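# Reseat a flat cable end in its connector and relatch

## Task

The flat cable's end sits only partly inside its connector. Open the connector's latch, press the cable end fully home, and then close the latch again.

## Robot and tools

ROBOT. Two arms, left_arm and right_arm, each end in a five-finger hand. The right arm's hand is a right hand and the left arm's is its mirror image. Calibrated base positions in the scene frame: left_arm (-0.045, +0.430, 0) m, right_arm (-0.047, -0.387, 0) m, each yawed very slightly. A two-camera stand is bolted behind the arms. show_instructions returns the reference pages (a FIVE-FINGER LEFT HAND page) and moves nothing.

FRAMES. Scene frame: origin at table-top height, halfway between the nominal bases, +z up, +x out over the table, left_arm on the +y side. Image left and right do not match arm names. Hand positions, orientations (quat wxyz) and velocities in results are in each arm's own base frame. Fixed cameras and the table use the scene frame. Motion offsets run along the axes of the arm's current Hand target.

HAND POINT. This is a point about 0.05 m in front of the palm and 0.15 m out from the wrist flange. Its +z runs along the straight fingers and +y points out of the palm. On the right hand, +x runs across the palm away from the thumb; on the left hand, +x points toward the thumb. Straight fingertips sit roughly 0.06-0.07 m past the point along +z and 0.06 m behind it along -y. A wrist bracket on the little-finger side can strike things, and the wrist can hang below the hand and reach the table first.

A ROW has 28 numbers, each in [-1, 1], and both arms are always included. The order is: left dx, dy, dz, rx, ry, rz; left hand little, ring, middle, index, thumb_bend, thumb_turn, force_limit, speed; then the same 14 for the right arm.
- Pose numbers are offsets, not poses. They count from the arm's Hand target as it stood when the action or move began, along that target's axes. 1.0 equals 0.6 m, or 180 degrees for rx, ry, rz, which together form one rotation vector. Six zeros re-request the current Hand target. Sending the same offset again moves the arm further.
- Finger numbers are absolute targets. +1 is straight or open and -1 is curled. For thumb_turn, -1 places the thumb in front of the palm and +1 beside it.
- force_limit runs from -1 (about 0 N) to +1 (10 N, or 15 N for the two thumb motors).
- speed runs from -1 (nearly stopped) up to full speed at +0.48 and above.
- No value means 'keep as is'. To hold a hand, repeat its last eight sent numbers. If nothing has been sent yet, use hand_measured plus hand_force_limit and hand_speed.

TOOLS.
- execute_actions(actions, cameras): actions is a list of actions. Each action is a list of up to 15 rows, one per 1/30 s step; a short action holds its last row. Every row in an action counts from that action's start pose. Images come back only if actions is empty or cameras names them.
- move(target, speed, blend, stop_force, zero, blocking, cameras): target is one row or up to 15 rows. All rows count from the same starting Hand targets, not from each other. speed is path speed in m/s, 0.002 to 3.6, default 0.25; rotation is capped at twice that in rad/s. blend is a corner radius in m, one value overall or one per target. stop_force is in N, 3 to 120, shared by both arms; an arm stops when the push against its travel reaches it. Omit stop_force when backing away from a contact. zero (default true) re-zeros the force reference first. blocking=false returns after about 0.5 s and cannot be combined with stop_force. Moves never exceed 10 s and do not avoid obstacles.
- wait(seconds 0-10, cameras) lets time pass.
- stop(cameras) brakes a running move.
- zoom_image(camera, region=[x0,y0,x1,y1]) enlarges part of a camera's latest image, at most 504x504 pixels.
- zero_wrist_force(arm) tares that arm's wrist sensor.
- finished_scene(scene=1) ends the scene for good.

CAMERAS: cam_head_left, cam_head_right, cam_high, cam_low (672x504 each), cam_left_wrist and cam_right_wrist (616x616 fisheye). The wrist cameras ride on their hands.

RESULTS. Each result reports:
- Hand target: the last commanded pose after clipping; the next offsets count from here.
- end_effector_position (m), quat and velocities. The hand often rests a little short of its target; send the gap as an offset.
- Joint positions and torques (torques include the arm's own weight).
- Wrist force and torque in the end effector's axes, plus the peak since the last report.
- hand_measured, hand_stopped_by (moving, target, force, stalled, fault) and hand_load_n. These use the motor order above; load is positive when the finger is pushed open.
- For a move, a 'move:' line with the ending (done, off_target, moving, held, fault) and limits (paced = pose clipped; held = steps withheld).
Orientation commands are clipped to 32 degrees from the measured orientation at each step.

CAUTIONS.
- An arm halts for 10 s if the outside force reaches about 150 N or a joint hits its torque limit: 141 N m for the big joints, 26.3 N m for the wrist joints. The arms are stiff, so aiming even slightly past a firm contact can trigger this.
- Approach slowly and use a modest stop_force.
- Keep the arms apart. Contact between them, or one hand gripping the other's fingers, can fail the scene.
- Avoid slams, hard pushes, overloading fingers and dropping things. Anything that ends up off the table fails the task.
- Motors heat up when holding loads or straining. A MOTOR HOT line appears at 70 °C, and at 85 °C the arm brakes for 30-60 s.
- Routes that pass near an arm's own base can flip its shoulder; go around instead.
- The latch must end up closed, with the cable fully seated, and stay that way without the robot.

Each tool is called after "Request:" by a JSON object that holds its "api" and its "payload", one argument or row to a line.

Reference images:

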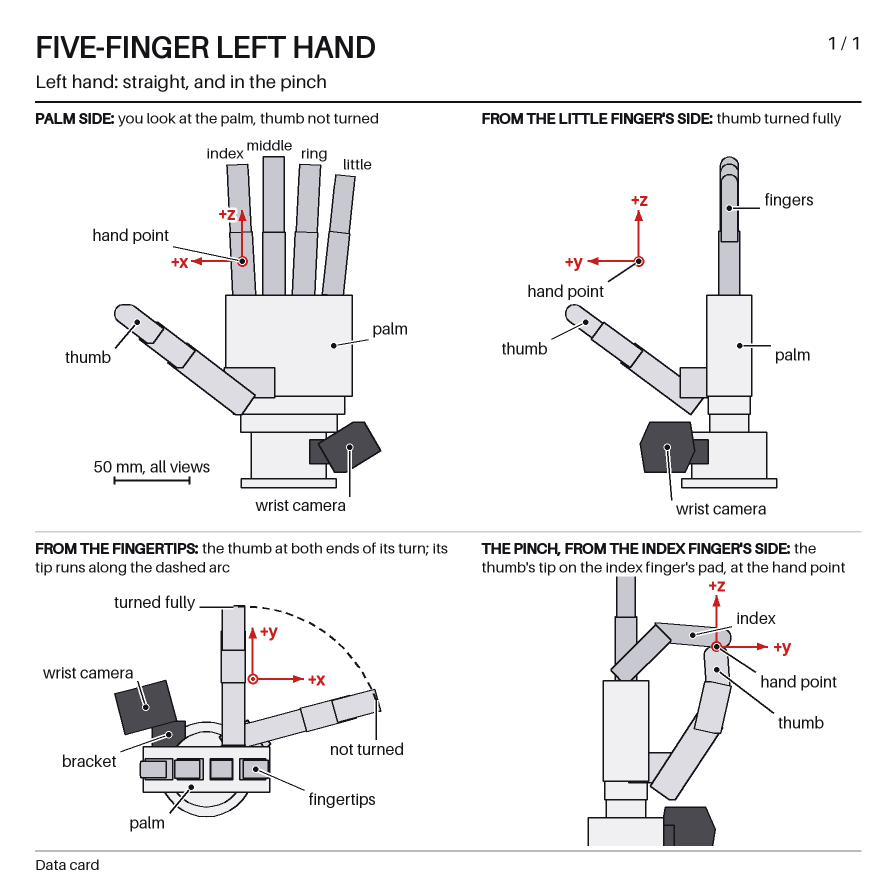

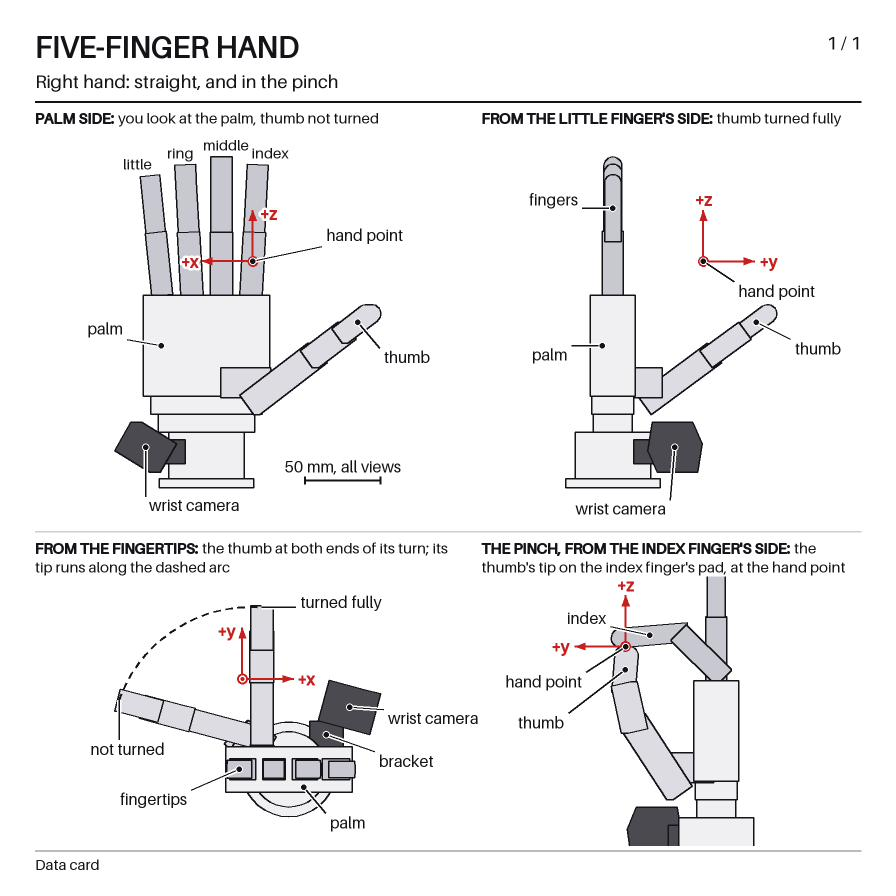

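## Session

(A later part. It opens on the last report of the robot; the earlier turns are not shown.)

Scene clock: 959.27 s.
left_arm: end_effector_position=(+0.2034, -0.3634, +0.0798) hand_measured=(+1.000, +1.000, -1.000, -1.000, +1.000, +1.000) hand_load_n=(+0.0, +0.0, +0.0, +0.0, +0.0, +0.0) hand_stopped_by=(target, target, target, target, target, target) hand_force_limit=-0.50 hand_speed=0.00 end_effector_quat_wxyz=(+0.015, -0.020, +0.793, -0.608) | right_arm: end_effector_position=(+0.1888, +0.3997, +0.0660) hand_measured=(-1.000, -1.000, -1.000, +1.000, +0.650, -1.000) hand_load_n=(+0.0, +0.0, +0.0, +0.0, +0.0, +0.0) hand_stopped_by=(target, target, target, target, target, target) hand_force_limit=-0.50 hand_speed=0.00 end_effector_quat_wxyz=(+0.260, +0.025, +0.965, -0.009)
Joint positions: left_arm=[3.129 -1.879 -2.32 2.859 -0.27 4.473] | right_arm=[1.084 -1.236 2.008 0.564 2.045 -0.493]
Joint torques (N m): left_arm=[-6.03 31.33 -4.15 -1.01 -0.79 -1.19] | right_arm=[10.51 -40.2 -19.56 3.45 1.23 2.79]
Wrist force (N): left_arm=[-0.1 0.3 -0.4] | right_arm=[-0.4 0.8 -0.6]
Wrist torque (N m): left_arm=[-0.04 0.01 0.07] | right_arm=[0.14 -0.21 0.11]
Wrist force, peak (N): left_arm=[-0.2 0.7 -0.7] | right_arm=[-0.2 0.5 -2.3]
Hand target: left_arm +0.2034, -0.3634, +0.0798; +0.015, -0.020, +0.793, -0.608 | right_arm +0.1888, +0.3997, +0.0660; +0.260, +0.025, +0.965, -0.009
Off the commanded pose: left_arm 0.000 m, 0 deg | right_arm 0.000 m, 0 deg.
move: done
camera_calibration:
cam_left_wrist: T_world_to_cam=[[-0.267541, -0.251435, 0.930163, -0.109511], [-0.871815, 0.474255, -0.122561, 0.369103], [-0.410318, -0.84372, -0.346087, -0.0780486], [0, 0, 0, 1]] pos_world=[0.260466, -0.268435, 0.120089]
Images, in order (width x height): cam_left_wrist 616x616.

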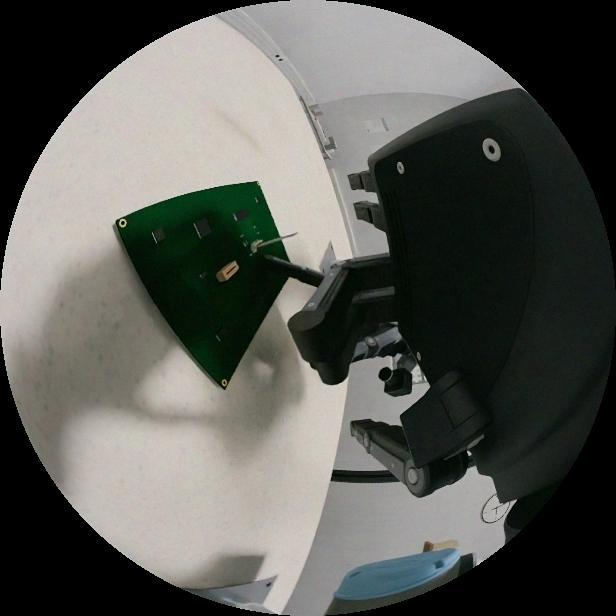

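Request:
{"api": "move", "payload": {
  "target": [0, 0, 0, 0, 0, 0, 1, 1, -1, -1, 1, 1, -0.5, 0, 0.0075, -0.0016, 0.013, 0, 0, 0, -1, -1, -1, 1, 0.65, -1, -0.5, 0],
  "speed": 0.008,
  "stop_force": 3,
  "cameras": ["cam_left_wrist"]
}}

Request:
{"api": "zoom_image", "payload": {
  "camera": "cam_left_wrist",
  "region": [240, 225, 300, 285]
}}

Scene clock: 972.53 s.
left_arm: end_effector_position=(+0.2034, -0.3634, +0.0798) hand_measured=(+1.000, +1.000, -1.000, -1.000, +1.000, +1.000) hand_load_n=(+0.0, +0.0, +0.0, +0.0, +0.0, -0.5) hand_stopped_by=(target, target, target, target, target, target) hand_force_limit=-0.50 hand_speed=0.00 end_effector_quat_wxyz=(+0.015, -0.020, +0.793, -0.608) | right_arm: end_effector_position=(+0.1888, +0.3997, +0.0654) hand_measured=(-1.000, -1.000, -1.000, +1.000, +0.650, -1.000) hand_load_n=(+0.0, +0.0, +0.0, +0.0, +0.0, +0.0) hand_stopped_by=(target, target, target, target, target, target) hand_force_limit=-0.50 hand_speed=0.00 end_effector_quat_wxyz=(+0.260, +0.025, +0.965, -0.009)
Joint positions: left_arm=[3.129 -1.879 -2.32 2.859 -0.27 4.473] | right_arm=[1.084 -1.235 2.008 0.562 2.045 -0.493]
Joint torques (N m): left_arm=[-5.75 29.74 -4.2 -1.28 -0.79 -0.62] | right_arm=[0.99 -39.51 -20.87 0.84 0.85 0.49]
Wrist force (N): left_arm=[-0.2 0.4 -0.5] | right_arm=[-1.3 0.6 -5.2]
Wrist torque (N m): left_arm=[0.00 0.01 0.06] | right_arm=[0.38 -0.38 0.05]
Wrist force, peak (N): left_arm=[-0.3 0.5 -0.8] | right_arm=[-3.1 0.2 -8.3]
Hand target: left_arm +0.2034, -0.3634, +0.0798; +0.015, -0.020, +0.793, -0.608 | right_arm +0.1888, +0.3997, +0.0654; +0.260, +0.025, +0.965, -0.009 (not the last commanded pose)
Off the commanded pose: left_arm 0.000 m, 0 deg | right_arm 0.009 m, 0 deg.
move: contact (right_arm)
camera_calibration:
cam_left_wrist: T_world_to_cam=[[-0.267541, -0.251435, 0.930163, -0.109511], [-0.871815, 0.474255, -0.122561, 0.369103], [-0.410318, -0.84372, -0.346087, -0.0780486], [0, 0, 0, 1]] pos_world=[0.260466, -0.268435, 0.120089]
Images, in order (width x height): cam_left_wrist 616x616.

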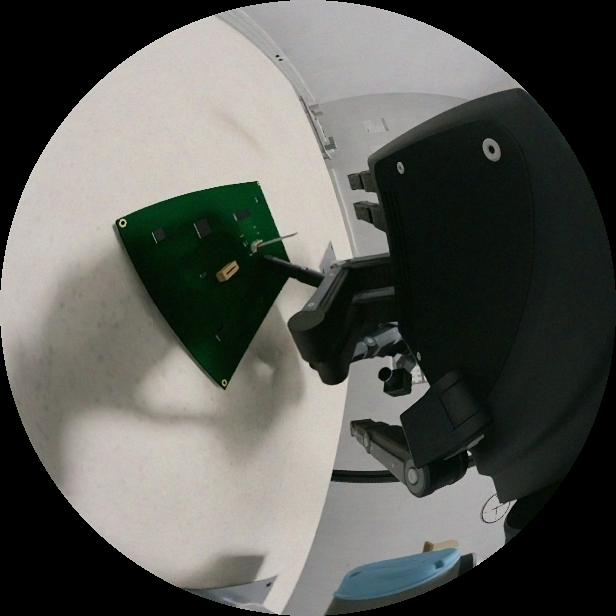

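Scaled by 8.400 from the camera's 616x616 image, which has a finer 880x880 frame.

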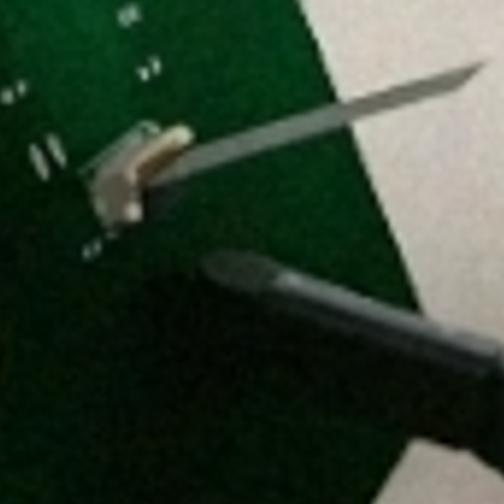

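Request:
{"api": "move", "payload": {
  "target": [0, 0, 0, 0, 0, 0, 1, 1, -1, -1, 1, 1, -0.5, 0, -0.0013, 0, -0.0022, 0, 0, 0, -1, -1, -1, 1, 0.65, -1, -0.5, 0],
  "speed": 0.01
}}

Request:
{"api": "move", "payload": {
  "target": [0, 0, 0, 0, 0, 0, 1, 1, -1, -1, 1, 1, -0.5, 0, -0.0201, 0.0006, 0.0117, 0, 0, 0, -1, -1, -1, 1, 0.65, -1, -0.5, 0],
  "speed": 0.008,
  "stop_force": 3,
  "cameras": ["cam_left_wrist"]
}}

Request:
{"api": "zoom_image", "payload": {
  "camera": "cam_left_wrist",
  "region": [240, 225, 300, 285]
}}

Scene clock: 1006.27 s.
left_arm: end_effector_position=(+0.2034, -0.3634, +0.0798) hand_measured=(+1.000, +1.000, -1.000, -1.000, +1.000, +1.000) hand_load_n=(+0.0, -0.5, +0.0, +0.0, +0.0, -0.5) hand_stopped_by=(target, target, target, target, target, target) hand_force_limit=-0.50 hand_speed=0.00 end_effector_quat_wxyz=(+0.015, -0.020, +0.793, -0.608) | right_arm: end_effector_position=(+0.1889, +0.3997, +0.0670) hand_measured=(-1.000, -1.000, -1.000, +1.000, +0.650, -1.000) hand_load_n=(+0.0, +0.0, +0.0, +0.0, -0.5, +0.0) hand_stopped_by=(target, target, target, target, target, target) hand_force_limit=-0.50 hand_speed=0.00 end_effector_quat_wxyz=(+0.260, +0.025, +0.965, -0.009)
Joint positions: left_arm=[3.129 -1.879 -2.32 2.859 -0.27 4.473] | right_arm=[1.084 -1.238 2.007 0.566 2.045 -0.493]
Joint torques (N m): left_arm=[-5.42 29.16 -4.08 -1.34 -0.68 0.03] | right_arm=[-3.61 -35.69 -20.19 2.74 0.46 -0.66]
Wrist force (N): left_arm=[-0.2 0.4 -0.7] | right_arm=[0.2 0.4 0.1]
Wrist torque (N m): left_arm=[0.01 0.01 0.06] | right_arm=[0.05 -0.24 0.14]
Wrist force, peak (N): left_arm=[-0.2 0.5 -0.7] | right_arm=[-1.8 0.8 -5.9]
Hand target: left_arm +0.2034, -0.3634, +0.0798; +0.015, -0.020, +0.793, -0.608 | right_arm +0.1889, +0.3997, +0.0670; +0.260, +0.025, +0.965, -0.009
Off the commanded pose: left_arm 0.000 m, 0 deg | right_arm 0.000 m, 0 deg.
move: done

Scene clock: 1008.93 s.
left_arm: end_effector_position=(+0.2034, -0.3634, +0.0798) hand_measured=(+1.000, +1.000, -1.000, -1.000, +1.000, +1.000) hand_load_n=(+0.0, +0.0, +0.0, +0.0, +0.0, +0.0) hand_stopped_by=(target, target, target, target, target, target) hand_force_limit=-0.50 hand_speed=0.00 end_effector_quat_wxyz=(+0.015, -0.020, +0.793, -0.608) | right_arm: end_effector_position=(+0.2028, +0.3994, +0.0670) hand_measured=(-1.000, -1.000, -1.000, +1.000, +0.650, -1.000) hand_load_n=(+0.0, +0.0, +0.0, +0.0, +0.0, +0.0) hand_stopped_by=(target, target, target, target, target, target) hand_force_limit=-0.50 hand_speed=0.00 end_effector_quat_wxyz=(+0.260, +0.025, +0.965, -0.009)
Joint positions: left_arm=[3.129 -1.879 -2.32 2.859 -0.27 4.473] | right_arm=[1.046 -1.24 2.003 0.553 2.036 -0.534]
Joint torques (N m): left_arm=[-5.44 28.8 -4.04 -1.52 -0.59 0.51] | right_arm=[7.04 -39.4 -11.47 3.42 1.36 3.01]
Wrist force (N): left_arm=[-0.2 0.4 -0.7] | right_arm=[0.3 0.6 -0.2]
Wrist torque (N m): left_arm=[0.01 0.00 0.05] | right_arm=[0.09 -0.24 0.17]
Wrist force, peak (N): left_arm=[-0.2 0.4 -0.8] | right_arm=[0.8 0.6 -0.1]
Hand target: left_arm +0.2034, -0.3634, +0.0798; +0.015, -0.020, +0.793, -0.608 | right_arm +0.2028, +0.3994, +0.0669; +0.260, +0.025, +0.965, -0.009
Off the commanded pose: left_arm 0.000 m, 0 deg | right_arm 0.000 m, 0 deg.
move: done
camera_calibration:
cam_left_wrist: T_world_to_cam=[[-0.267541, -0.251435, 0.930163, -0.109511], [-0.871815, 0.474255, -0.122561, 0.369103], [-0.410318, -0.84372, -0.346087, -0.0780486], [0, 0, 0, 1]] pos_world=[0.260466, -0.268435, 0.120089]
Images, in order (width x height): cam_left_wrist 616x616.

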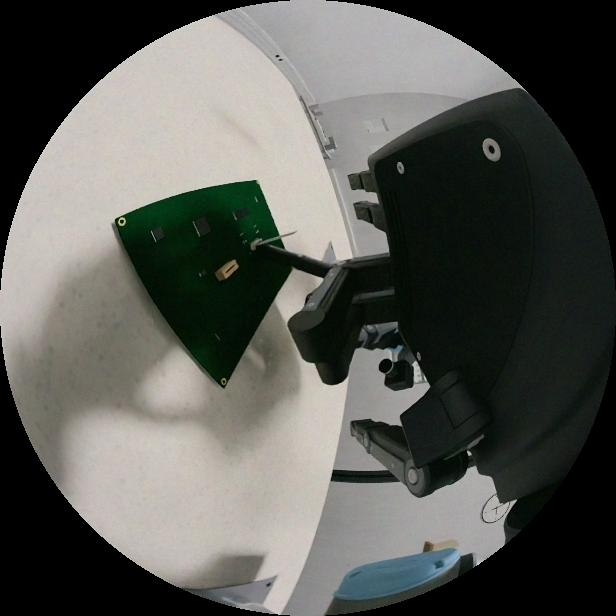

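Scaled by 8.400 from the camera's 616x616 image, which has a finer 880x880 frame.

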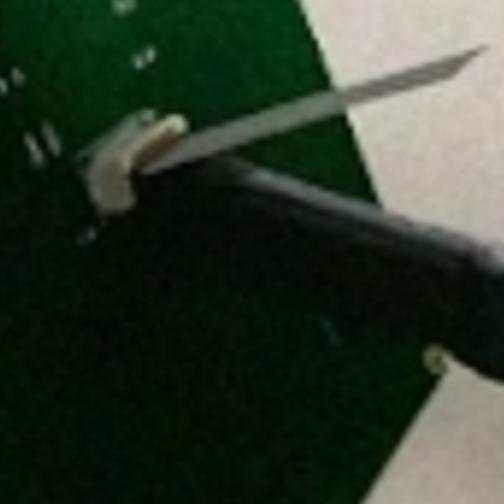

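Request:
{"api": "move", "payload": {
  "target": [0, 0, 0, 0, 0, 0, 1, 1, -1, -1, 1, 1, -0.5, 0, 0.0166, -0.0006, -0.0246, 0, 0, 0, -1, -1, -1, 1, 0.65, -1, -0.5, 0],
  "speed": 0.03,
  "cameras": ["cam_left_wrist"]
}}

Request:
{"api": "zoom_image", "payload": {
  "camera": "cam_left_wrist",
  "region": [240, 225, 300, 285]
}}

Scene clock: 1130.23 s.
left_arm: end_effector_position=(+0.2034, -0.3634, +0.0798) hand_measured=(+1.000, +1.000, -1.000, -1.000, +1.000, +1.000) hand_load_n=(+0.0, +0.0, +0.0, +0.0, +0.0, -0.5) hand_stopped_by=(target, target, target, target, target, target) hand_force_limit=-0.50 hand_speed=0.00 end_effector_quat_wxyz=(+0.015, -0.020, +0.793, -0.608) | right_arm: end_effector_position=(+0.1868, +0.3999, +0.0749) hand_measured=(-1.000, -1.000, -1.000, +1.000, +0.650, -1.000) hand_load_n=(+0.0, +0.5, +0.0, +0.0, +0.0, +0.0) hand_stopped_by=(target, target, target, target, target, target) hand_force_limit=-0.50 hand_speed=0.00 end_effector_quat_wxyz=(+0.260, +0.025, +0.965, -0.009) end_effector_velocity=(+0.001, +0.001, +0.001) end_effector_angular_velocity=(+0.003, -0.002, +0.003)
Joint positions: left_arm=[3.129 -1.879 -2.32 2.859 -0.27 4.473] | right_arm=[1.09 -1.252 2 0.589 2.047 -0.486]
Joint velocities: left_arm=[within noise] | right_arm=[-0.003 -0.001 -0.002 -0.004 -0.001 -0.006]
Joint torques (N m): left_arm=[-5.59 28.59 -3.98 -1.52 -0.62 1.06] | right_arm=[-11.1 -20.01 -18.21 0.26 -0.02 -2.3]
Wrist force (N): left_arm=[-0.3 0.5 -0.4] | right_arm=[0.4 0.7 0.1]
Wrist torque (N m): left_arm=[-0.01 0.03 0.05] | right_arm=[0.10 -0.27 0.07]
Wrist force, peak (N): left_arm=[-0.1 0.4 -0.9] | right_arm=[0.4 0.9 -0.2]
Hand target: left_arm +0.2034, -0.3634, +0.0798; +0.015, -0.020, +0.793, -0.608 | right_arm +0.1868, +0.3999, +0.0747; +0.260, +0.025, +0.965, -0.009
Off the commanded pose: left_arm 0.000 m, 0 deg | right_arm 0.000 m, 0 deg.
move: done
camera_calibration:
cam_left_wrist: T_world_to_cam=[[-0.267541, -0.251435, 0.930163, -0.109511], [-0.871815, 0.474255, -0.122561, 0.369103], [-0.410318, -0.84372, -0.346087, -0.0780486], [0, 0, 0, 1]] pos_world=[0.260466, -0.268435, 0.120089]
Images, in order (width x height): cam_left_wrist 616x616.

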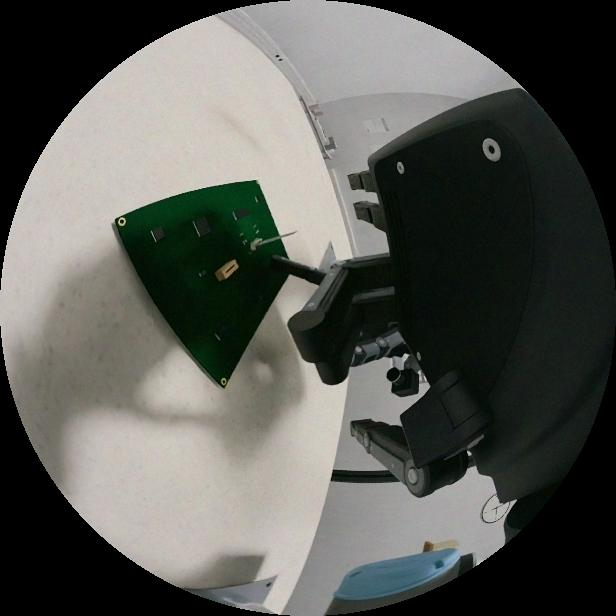

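Scaled by 8.400 from the camera's 616x616 image, which has a finer 880x880 frame.

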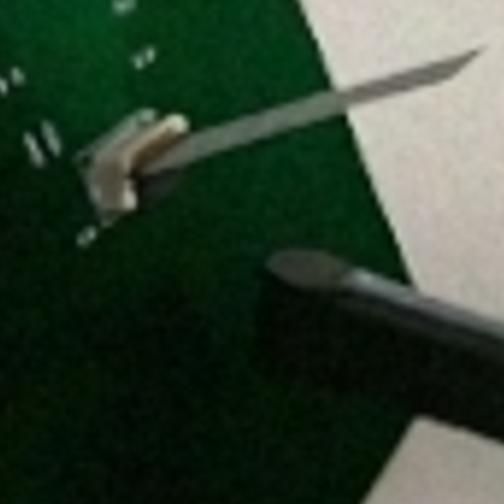

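Request:
{"api": "move", "payload": {
  "target": [
    [0, 0, 0, 0, 0, 0, 1, 1, -1, -1, 1, 1, -0.5, 0, -0.0251, 0, -0.0432, 0, 0.1, 0, -1, -1, -1, 1, 0.65, -1, -0.5, 0],
    [0, 0, 0, 0, 0, 0, 1, 1, -1, -1, 1, 1, -0.5, 0, -0.0251, 0, -0.0432, 0, 0.1, 0, 1, 1, 1, 1, 1, 1, -0.5, 0]
  ],
  "speed": 0.06,
  "cameras": ["cam_left_wrist", "cam_right_wrist"]
}}

Request:
{"api": "zoom_image", "payload": {
  "camera": "cam_right_wrist",
  "region": [215, 215, 295, 315]
}}

Scene clock: 1159.10 s.
left_arm: end_effector_position=(+0.2034, -0.3634, +0.0798) hand_measured=(+1.000, +1.000, -1.000, -1.000, +1.000, +1.000) hand_load_n=(+0.0, +0.0, +0.0, +0.0, +0.0, -0.5) hand_stopped_by=(target, target, target, target, target, target) hand_force_limit=-0.50 hand_speed=0.00 end_effector_quat_wxyz=(+0.015, -0.020, +0.793, -0.608) | right_arm: end_effector_position=(+0.1868, +0.4000, +0.1047) hand_measured=(+1.000, +1.000, +1.000, +1.000, +0.986, -0.500) hand_load_n=(+0.0, +0.0, +0.0, +0.0, -27.0, -22.5) hand_stopped_by=(target, target, target, target, stalled, moving) hand_force_limit=-0.50 hand_speed=0.00 end_effector_quat_wxyz=(+0.105, +0.026, +0.994, -0.005)
Joint positions: left_arm=[3.129 -1.879 -2.32 2.859 -0.27 4.473] | right_arm=[0.906 -1.315 1.906 0.86 1.746 -0.623]
Joint torques (N m): left_arm=[-5.86 27.25 -3.82 -1.88 -0.48 2.08] | right_arm=[-9.5 -20.21 -34.75 -3.63 0.36 3.42]
Wrist force (N): left_arm=[-15.3 -5.1 -15.5] | right_arm=[16.8 -12.7 4.1]
Wrist torque (N m): left_arm=[0.70 0.53 -0.82] | right_arm=[-0.15 -0.63 -0.35]
Wrist force, peak (N): left_arm=[-15.0 -6.3 -15.5] | right_arm=[17.1 -12.3 6.8]
Hand target: left_arm +0.2034, -0.3634, +0.0798; +0.015, -0.020, +0.793, -0.608 | right_arm +0.1868, +0.4000, +0.1047; +0.105, +0.026, +0.994, -0.005
Off the commanded pose: left_arm 0.000 m, 0 deg | right_arm 0.000 m, 0 deg.
move: done
camera_calibration:
cam_left_wrist: T_world_to_cam=[[-0.267541, -0.251435, 0.930163, -0.109511], [-0.871815, 0.474255, -0.122561, 0.369103], [-0.410318, -0.84372, -0.346087, -0.0780486], [0, 0, 0, 1]] pos_world=[0.260466, -0.268435, 0.120089]
cam_right_wrist: T_world_to_cam=[[-0.220777, 0.974918, -0.0281555, -0.347015], [0.729318, 0.184189, 0.658915, -0.274447], [0.647574, 0.124939, -0.75169, 0.0264796], [0, 0, 0, 1]] pos_world=[0.106399, 0.385553, 0.190971]
Images, in order (width x height): cam_left_wrist 616x616, cam_right_wrist 616x616.

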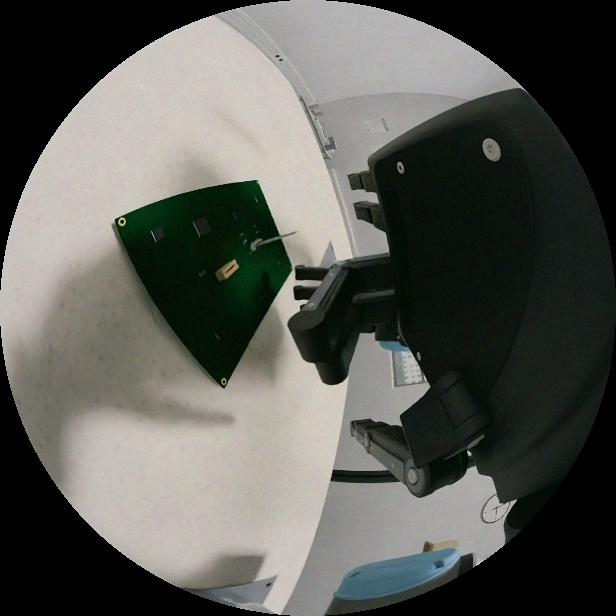

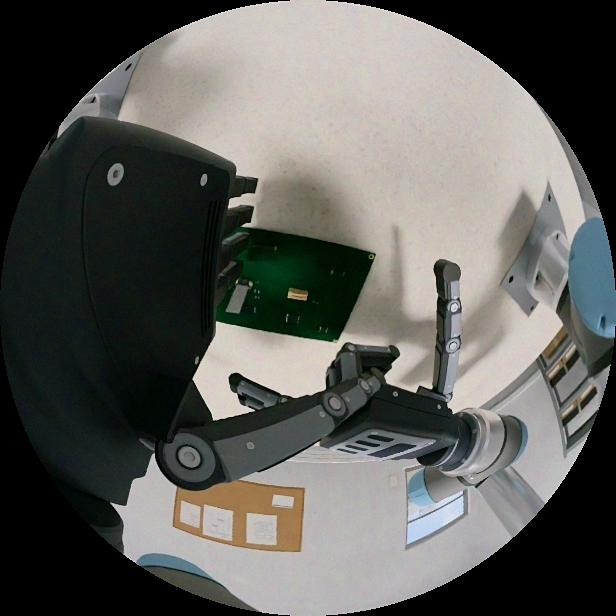

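Scaled by 5.040 from the camera's 616x616 image, which has a finer 880x880 frame.

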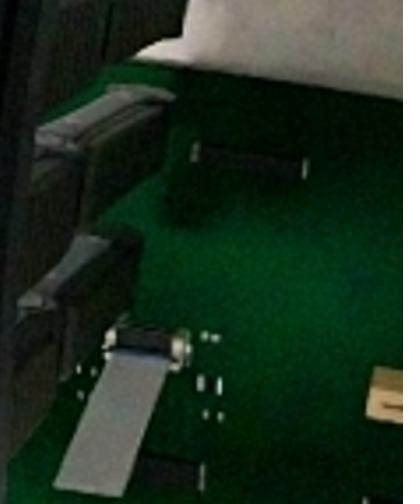

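Request:
{"api": "move", "payload": {
  "target": [0, 0, 0, 0, 0, 0, 1, 1, -1, -1, 1, 1, -0.5, 0, 0, 0, 0, 0, 0, 0, 1, 1, 1, 1, 0.65, -1, -0.5, 0],
  "speed": 0.06,
  "cameras": ["cam_right_wrist"]
}}

Scene clock: 1163.80 s.
left_arm: end_effector_position=(+0.2034, -0.3634, +0.0798) hand_measured=(+1.000, +1.000, -1.000, -1.000, +1.000, +1.000) hand_load_n=(+0.0, +0.0, +0.0, +0.0, +0.0, -0.5) hand_stopped_by=(target, target, target, target, target, target) hand_force_limit=-0.50 hand_speed=0.00 end_effector_quat_wxyz=(+0.015, -0.020, +0.793, -0.608) | right_arm: end_effector_position=(+0.1869, +0.4000, +0.1047) hand_measured=(+1.000, +1.000, +1.000, +1.000, +0.650, -1.000) hand_load_n=(+0.0, +0.0, +0.0, +0.0, +0.0, +0.0) hand_stopped_by=(target, target, target, target, target, target) hand_force_limit=-0.50 hand_speed=0.00 end_effector_quat_wxyz=(+0.106, +0.026, +0.994, -0.005)
Joint positions: left_arm=[3.129 -1.879 -2.32 2.859 -0.27 4.473] | right_arm=[0.906 -1.315 1.906 0.86 1.746 -0.623]
Joint torques (N m): left_arm=[-5.25 26.9 -2.62 -2.01 1.29 2.53] | right_arm=[-3.06 -20.07 -7.54 3.78 -1.04 -0.16]
Wrist force (N): left_arm=[-0.1 0.5 -0.6] | right_arm=[-0.7 -0.4 0.2]
Wrist torque (N m): left_arm=[0.01 0.00 0.04] | right_arm=[-0.08 -0.02 -0.08]
Wrist force, peak (N): left_arm=[-15.4 -5.1 -15.6] | right_arm=[16.9 -12.9 5.0]
Hand target: left_arm +0.2034, -0.3634, +0.0798; +0.015, -0.020, +0.793, -0.608 | right_arm +0.1868, +0.4000, +0.1047; +0.105, +0.026, +0.994, -0.005
Off the commanded pose: left_arm 0.000 m, 0 deg | right_arm 0.000 m, 0 deg.
move: done
camera_calibration:
cam_right_wrist: T_world_to_cam=[[-0.220545, 0.974975, -0.0279818, -0.34717], [0.72929, 0.183884, 0.659031, -0.274439], [0.647685, 0.124939, -0.751595, 0.0263725], [0, 0, 0, 1]] pos_world=[0.106498, 0.385652, 0.190971]
Images, in order (width x height): cam_right_wrist 616x616.

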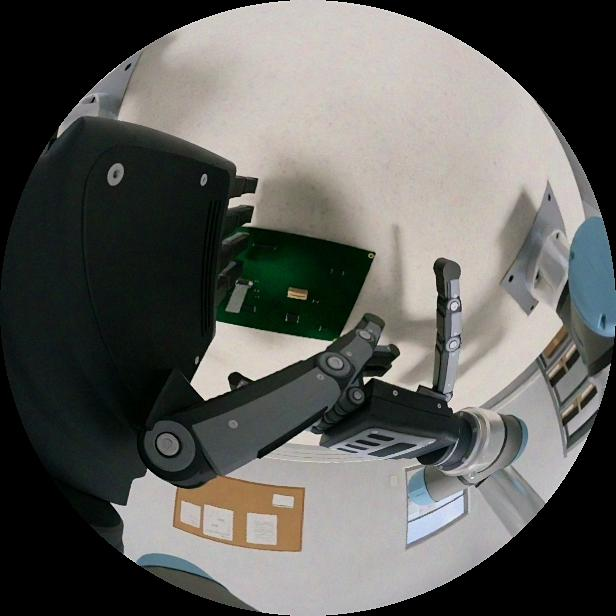

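Request:
{"api": "move", "payload": {
  "target": [
    [-0.2417, -0.0052, 0.0193, -0.0556, 0, 0, 1, 1, -1, -1, 1, 1, -0.5, 0, 0, 0, 0, 0, 0, 0, 1, 1, 1, 1, 0.65, -1, -0.5, 0],
    [-0.2417, 0.08, 0.04, -0.0556, 0, 0, 1, 1, 1, 1, 1, 1, -0.5, 0, 0, 0, 0, 0, 0, 0, 1, 1, 1, 1, 0.65, -1, -0.5, 0]
  ],
  "speed": 0.15,
  "cameras": ["all"]
}}

Scene clock: 1198.20 s.
left_arm: end_effector_position=(+0.3488, -0.3667, +0.0272) hand_measured=(+1.000, +1.000, +1.000, +1.000, +1.000, +1.000) hand_load_n=(+0.0, +0.0, +0.0, +0.0, +0.0, +0.0) hand_stopped_by=(target, target, target, target, target, target) hand_force_limit=-0.50 hand_speed=0.00 end_effector_quat_wxyz=(+0.014, -0.021, +0.843, -0.537) | right_arm: end_effector_position=(+0.1868, +0.4000, +0.1047) hand_measured=(+1.000, +1.000, +1.000, +1.000, +0.650, -1.000) hand_load_n=(+0.0, +0.0, +0.0, +0.0, +0.0, +0.0) hand_stopped_by=(target, target, target, target, target, target) hand_force_limit=-0.50 hand_speed=0.00 end_effector_quat_wxyz=(+0.105, +0.026, +0.994, -0.005)
Joint positions: left_arm=[3.059 -2.144 -1.887 2.736 -0.456 4.406] | right_arm=[0.906 -1.315 1.906 0.86 1.746 -0.623]
Joint torques (N m): left_arm=[-7.35 28.35 23.26 -0.7 -0.17 -2.5] | right_arm=[6.9 -20.63 -5.27 3.58 -1.02 -2.65]
Wrist force (N): left_arm=[-0.4 0.9 -0.4] | right_arm=[-0.7 -0.3 0.0]
Wrist torque (N m): left_arm=[0.03 0.04 0.01] | right_arm=[-0.04 0.00 -0.07]
Wrist force, peak (N): left_arm=[-0.3 2.2 0.0] | right_arm=[-1.0 -0.2 -0.2]
Hand target: left_arm +0.3488, -0.3667, +0.0272; +0.014, -0.021, +0.843, -0.537 | right_arm +0.1868, +0.4000, +0.1047; +0.105, +0.026, +0.994, -0.005
Off the commanded pose: left_arm 0.000 m, 0 deg | right_arm 0.000 m, 0 deg.
move: done
camera_calibration:
cam_left_wrist: T_world_to_cam=[[-0.259507, -0.409246, 0.874742, -0.0816973], [-0.872523, 0.487605, -0.0307237, 0.493707], [-0.413955, -0.771206, -0.483613, -0.00778525], [0, 0, 0, 1]] pos_world=[0.406347, -0.280172, 0.0828675]
cam_right_wrist: T_world_to_cam=[[-0.220706, 0.974936, -0.0280917, -0.347042], [0.729339, 0.184094, 0.658919, -0.274413], [0.647575, 0.124939, -0.751689, 0.0264794], [0, 0, 0, 1]] pos_world=[0.106399, 0.385553, 0.190971]

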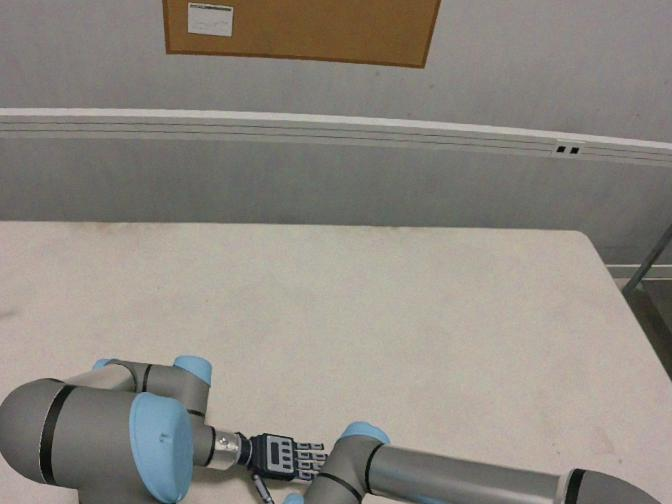

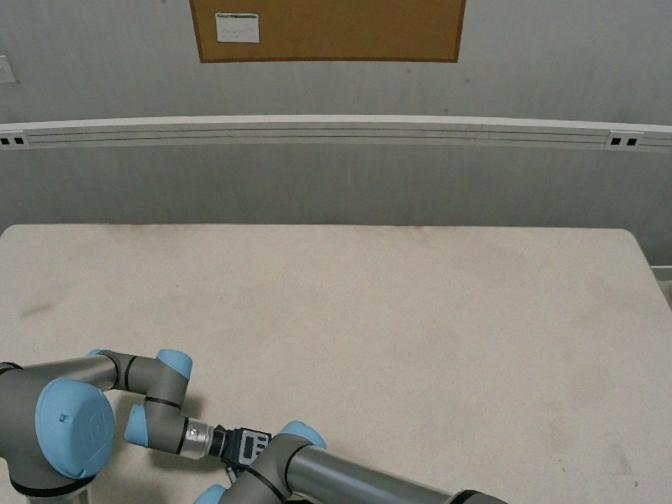

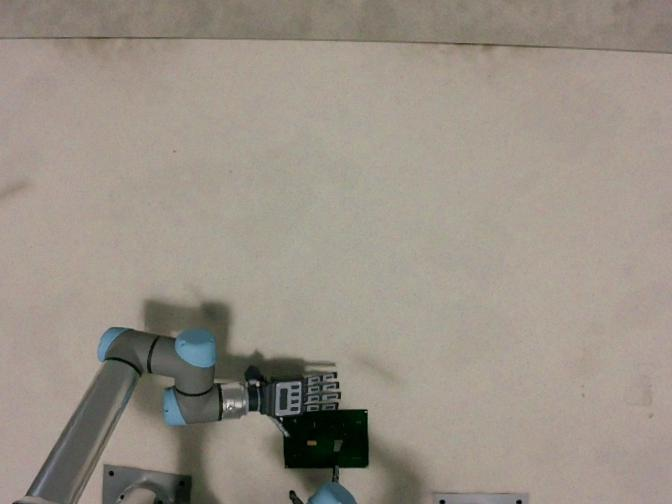

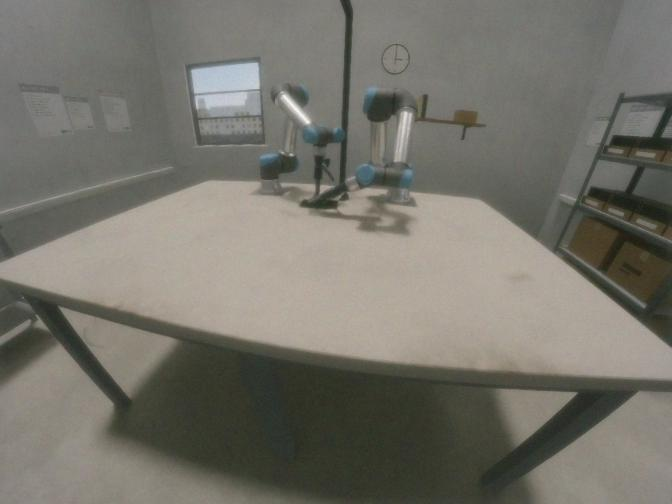

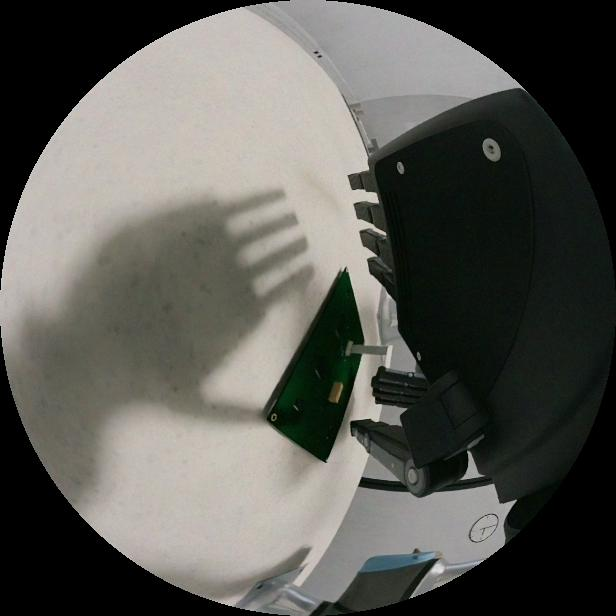

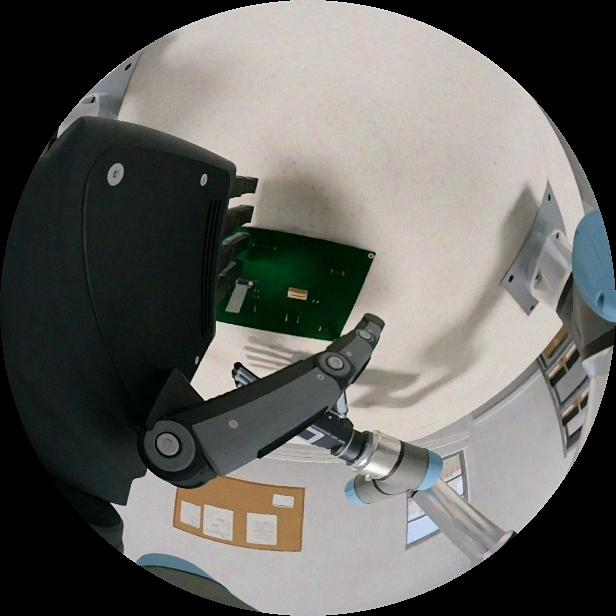

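Request:
{"api": "move", "payload": {
  "target": [0, 0.0695, 0.0324, 0, 0, 0, 1, 1, 1, 1, 1, 1, -0.5, 0, 0, 0, 0, 0, 0, 0, 1, 1, 1, 1, 0.65, -1, -0.5, 0],
  "speed": 0.03,
  "stop_force": 4,
  "cameras": ["cam_left_wrist", "cam_right_wrist"]
}}

Scene clock: 1220.70 s.
left_arm: end_effector_position=(+0.3488, -0.3667, -0.0122) hand_measured=(+1.000, +1.000, +1.000, +1.000, +1.000, +1.000) hand_load_n=(+0.0, +0.0, +0.0, -0.5, +0.0, +0.5) hand_stopped_by=(target, target, target, target, target, target) hand_force_limit=-0.50 hand_speed=0.00 end_effector_quat_wxyz=(+0.014, -0.021, +0.843, -0.537) | right_arm: end_effector_position=(+0.1868, +0.4000, +0.1047) hand_measured=(+1.000, +1.000, +1.000, +1.000, +0.650, -1.000) hand_load_n=(+0.0, +0.0, +0.0, +0.0, +0.0, +0.0) hand_stopped_by=(target, target, target, target, target, target) hand_force_limit=-0.50 hand_speed=0.00 end_effector_quat_wxyz=(+0.105, +0.026, +0.994, -0.005)
Joint positions: left_arm=[3.059 -2.222 -1.895 2.823 -0.456 4.407] | right_arm=[0.906 -1.315 1.906 0.86 1.746 -0.623]
Joint torques (N m): left_arm=[5.72 29.61 14.47 -0.2 0.14 3.23] | right_arm=[6.68 -20.42 -5.21 3.24 -1.13 -2.72]
Wrist force (N): left_arm=[0.0 -2.6 -2.1] | right_arm=[-0.4 0.0 0.0]
Wrist torque (N m): left_arm=[-0.02 0.09 -0.14] | right_arm=[-0.01 -0.06 -0.04]
Wrist force, peak (N): left_arm=[-2.8 -10.1 -7.2] | right_arm=[-0.8 -0.3 0.2]
Hand target: left_arm +0.3488, -0.3667, -0.0122; +0.014, -0.021, +0.843, -0.537 (not the last commanded pose) | right_arm +0.1868, +0.4000, +0.1047; +0.105, +0.026, +0.994, -0.005
Off the commanded pose: left_arm 0.007 m, 0 deg | right_arm 0.000 m, 0 deg.
move: contact (left_arm)
camera_calibration:
cam_left_wrist: T_world_to_cam=[[-0.259419, -0.409269, 0.874757, -0.0473008], [-0.872511, 0.487635, -0.0306051, 0.492407], [-0.414037, -0.771175, -0.483594, -0.0268401], [0, 0, 0, 1]] pos_world=[0.406247, -0.280172, 0.0434671]
cam_right_wrist: T_world_to_cam=[[-0.220706, 0.974936, -0.0280917, -0.347042], [0.729339, 0.184094, 0.658919, -0.274413], [0.647575, 0.124939, -0.751689, 0.0264794], [0, 0, 0, 1]] pos_world=[0.106399, 0.385553, 0.190971]
Images, in order (width x height): cam_left_wrist 616x616, cam_right_wrist 616x616.

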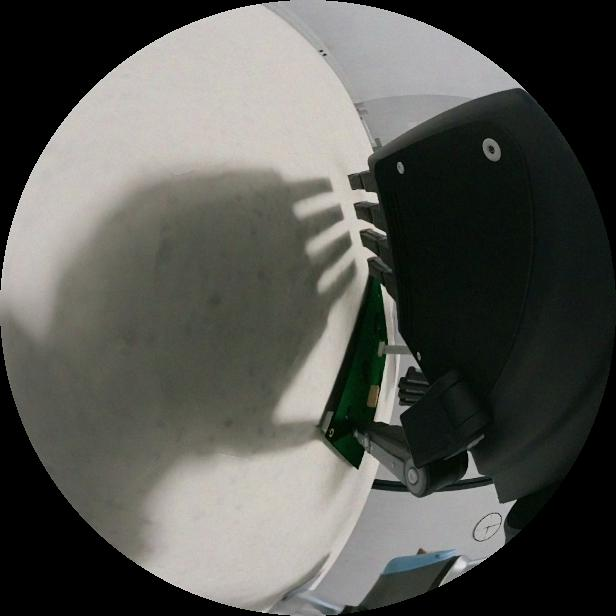

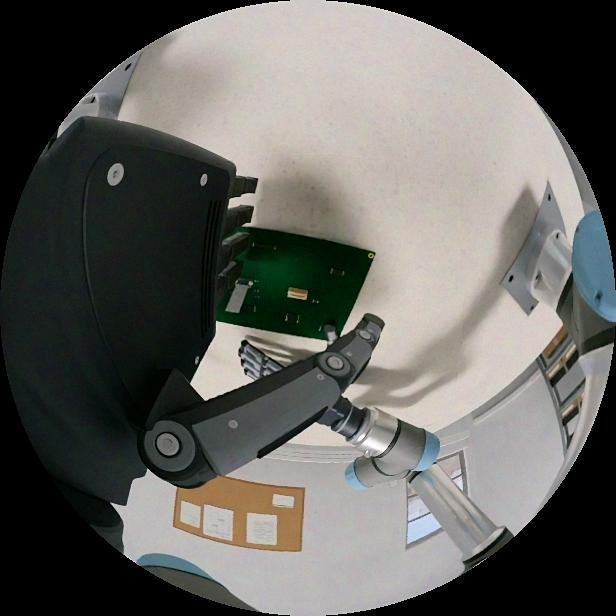

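Request:
{"api": "move", "payload": {
  "target": [
    [0, -0.0604, -0.0282, 0, 0, 0, 1, 1, 1, 1, 1, 1, -0.5, 0, 0, 0, 0, 0, 0, 0, 1, 1, 1, 1, 0.65, -1, -0.5, 0],
    [-0.0842, -0.1388, 0.14, 0, 0, 0, 1, 1, 1, 1, 1, 1, -0.5, 0, 0, 0, 0, 0, 0, 0, 1, 1, 1, 1, 0.65, -1, -0.5, 0]
  ],
  "speed": 0.1,
  "blend": 0.01,
  "cameras": ["cam_left_wrist", "cam_right_wrist", "cam_high"]
}}

Scene clock: 1244.40 s.
left_arm: end_effector_position=(+0.4049, -0.4753, +0.0276) hand_measured=(+1.000, +1.000, +1.000, +1.000, +1.000, +1.000) hand_load_n=(+0.0, +0.0, +0.0, +0.0, +0.0, -0.5) hand_stopped_by=(target, target, target, target, target, target) hand_force_limit=-0.50 hand_speed=0.00 end_effector_quat_wxyz=(+0.014, -0.021, +0.843, -0.537) | right_arm: end_effector_position=(+0.1868, +0.4000, +0.1047) hand_measured=(+1.000, +1.000, +1.000, +1.000, +0.650, -1.000) hand_load_n=(+0.0, +0.0, +0.0, +0.0, +0.0, +0.0) hand_stopped_by=(target, target, target, target, target, target) hand_force_limit=-0.50 hand_speed=0.00 end_effector_quat_wxyz=(+0.105, +0.026, +0.994, -0.005)
Joint positions: left_arm=[2.838 -2.241 -1.586 2.893 -0.556 3.995] | right_arm=[0.906 -1.315 1.906 0.86 1.746 -0.623]
Joint torques (N m): left_arm=[2.1 50.69 16.33 -2.49 3.12 0.6] | right_arm=[6.43 -20.25 -4.52 3.23 -1.18 -2.66]
Wrist force (N): left_arm=[-0.1 0.8 -0.3] | right_arm=[-0.6 -0.4 -0.1]
Wrist torque (N m): left_arm=[0.09 0.00 -0.10] | right_arm=[-0.06 -0.02 -0.06]
Wrist force, peak (N): left_arm=[0.1 -2.6 -2.2] | right_arm=[-0.9 -0.1 -0.2]
Hand target: left_arm +0.4049, -0.4753, +0.0277; +0.014, -0.021, +0.843, -0.537 | right_arm +0.1868, +0.4000, +0.1047; +0.105, +0.026, +0.994, -0.005
Off the commanded pose: left_arm 0.000 m, 0 deg | right_arm 0.000 m, 0 deg.
move: done
camera_calibration:
cam_left_wrist: T_world_to_cam=[[-0.259474, -0.409368, 0.874695, -0.112018], [-0.872489, 0.487676, -0.030581, 0.595534], [-0.414049, -0.771097, -0.483708, -0.0680693], [0, 0, 0, 1]] pos_world=[0.462347, -0.388772, 0.0832677]
cam_right_wrist: T_world_to_cam=[[-0.220706, 0.974936, -0.0280917, -0.347042], [0.729339, 0.184094, 0.658919, -0.274413], [0.647575, 0.124939, -0.751689, 0.0264794], [0, 0, 0, 1]] pos_world=[0.106399, 0.385553, 0.190971]
Images, in order (width x height): cam_high 672x504, cam_left_wrist 616x616, cam_right_wrist 616x616.

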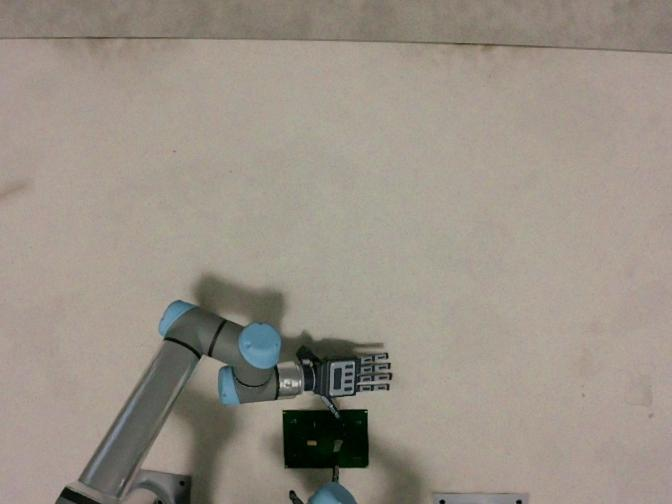

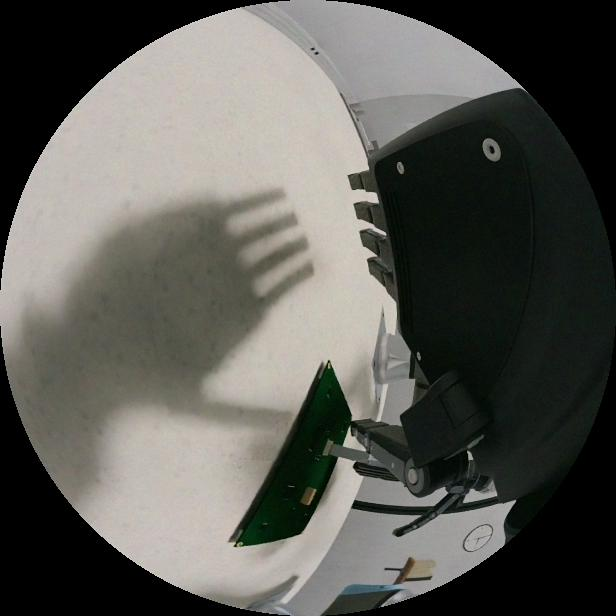

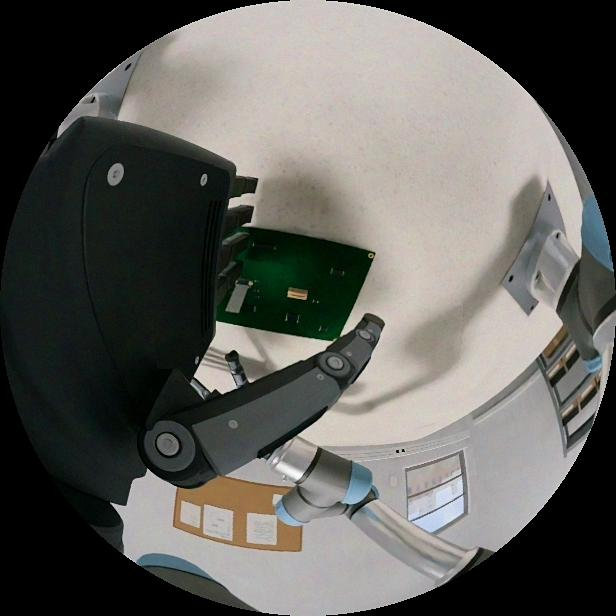

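Request:
{"api": "move", "payload": {
  "target": [0, 0.068, 0.0317, 0, 0, 0, 1, 1, 1, 1, 1, 1, -0.5, 0, 0, 0, 0, 0, 0, 0, 1, 1, 1, 1, 0.65, -1, -0.5, 0],
  "speed": 0.03,
  "stop_force": 4,
  "cameras": ["cam_left_wrist", "cam_right_wrist"]
}}

Request:
{"api": "zoom_image", "payload": {
  "camera": "cam_left_wrist",
  "region": [290, 380, 430, 480]
}}

Request:
{"api": "zoom_image", "payload": {
  "camera": "cam_right_wrist",
  "region": [215, 270, 315, 380]
}}

Scene clock: 1254.43 s.
left_arm: end_effector_position=(+0.4049, -0.4753, -0.0173) hand_measured=(+1.000, +1.000, +1.000, +1.000, +1.000, +1.000) hand_load_n=(+0.0, +0.0, -0.5, +0.0, +0.0, -0.5) hand_stopped_by=(target, target, target, target, target, target) hand_force_limit=-0.50 hand_speed=0.00 end_effector_quat_wxyz=(+0.014, -0.021, +0.843, -0.537) | right_arm: end_effector_position=(+0.1868, +0.4000, +0.1047) hand_measured=(+1.000, +1.000, +1.000, +1.000, +0.650, -1.000) hand_load_n=(+0.0, +0.0, +0.0, +0.0, +0.0, +0.0) hand_stopped_by=(target, target, target, target, target, target) hand_force_limit=-0.50 hand_speed=0.00 end_effector_quat_wxyz=(+0.105, +0.026, +0.994, -0.005)
Joint positions: left_arm=[2.838 -2.311 -1.603 2.981 -0.556 3.995] | right_arm=[0.906 -1.315 1.906 0.86 1.746 -0.623]
Joint torques (N m): left_arm=[9.64 56.46 17.99 -2.73 3.04 -1.65] | right_arm=[6.3 -21.96 -5.44 3.01 -1.1 -2.59]
Wrist force (N): left_arm=[-0.4 0.5 -0.3] | right_arm=[-0.6 -0.2 0.2]
Wrist torque (N m): left_arm=[0.07 0.01 -0.09] | right_arm=[-0.04 -0.03 -0.06]
Wrist force, peak (N): left_arm=[-0.3 1.0 -0.6] | right_arm=[-1.0 -0.1 -0.1]
Hand target: left_arm +0.4049, -0.4753, -0.0173; +0.014, -0.021, +0.843, -0.537 | right_arm +0.1868, +0.4000, +0.1047; +0.105, +0.026, +0.994, -0.005
Off the commanded pose: left_arm 0.000 m, 0 deg | right_arm 0.000 m, 0 deg.
move: done
camera_calibration:
cam_left_wrist: T_world_to_cam=[[-0.259474, -0.409368, 0.874695, -0.0726564], [-0.872489, 0.487676, -0.030581, 0.594158], [-0.414049, -0.771097, -0.483708, -0.0898361], [0, 0, 0, 1]] pos_world=[0.462347, -0.388772, 0.0382677]
cam_right_wrist: T_world_to_cam=[[-0.220706, 0.974936, -0.0280917, -0.347042], [0.729339, 0.184094, 0.658919, -0.274413], [0.647575, 0.124939, -0.751689, 0.0264794], [0, 0, 0, 1]] pos_world=[0.106399, 0.385553, 0.190971]
Images, in order (width x height): cam_left_wrist 616x616, cam_right_wrist 616x616.

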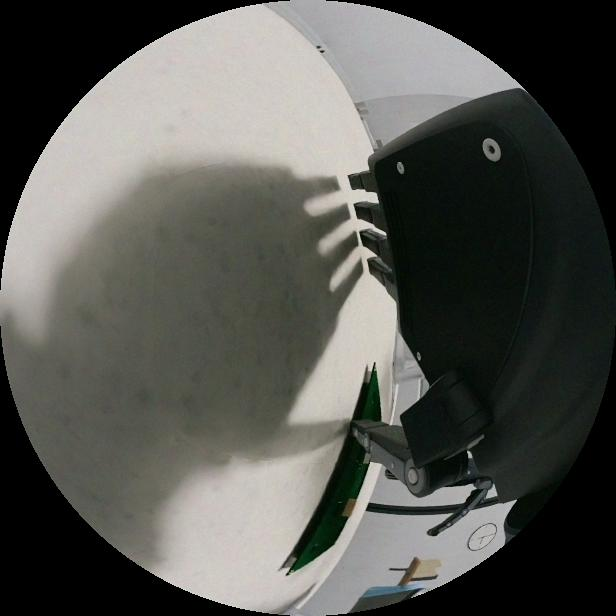

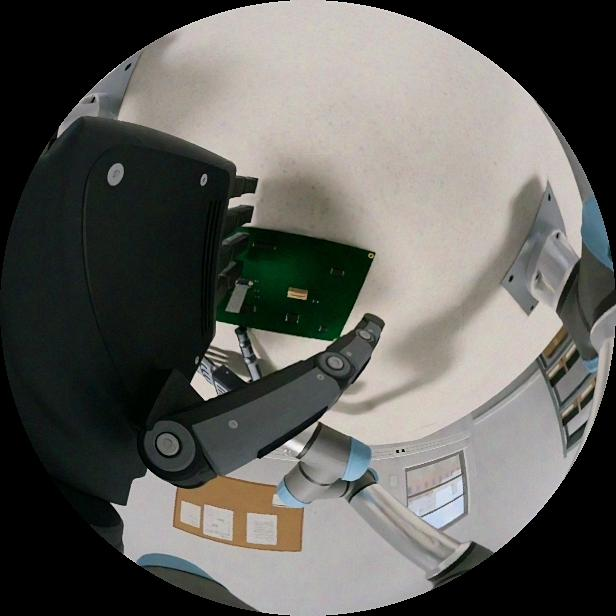

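Scaled by 3.600 from the camera's 616x616 image, which has a finer 880x880 frame.

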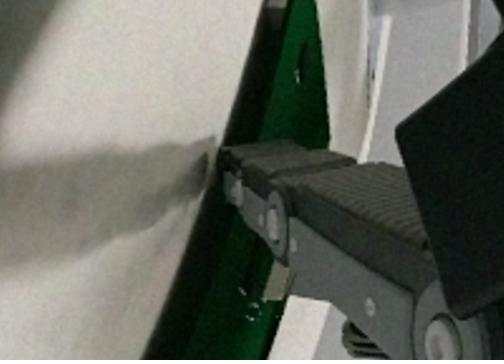

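Scaled by 4.582 from the camera's 616x616 image, which has a finer 880x880 frame.

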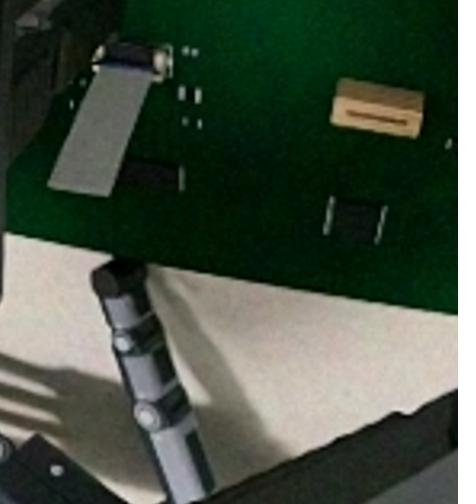

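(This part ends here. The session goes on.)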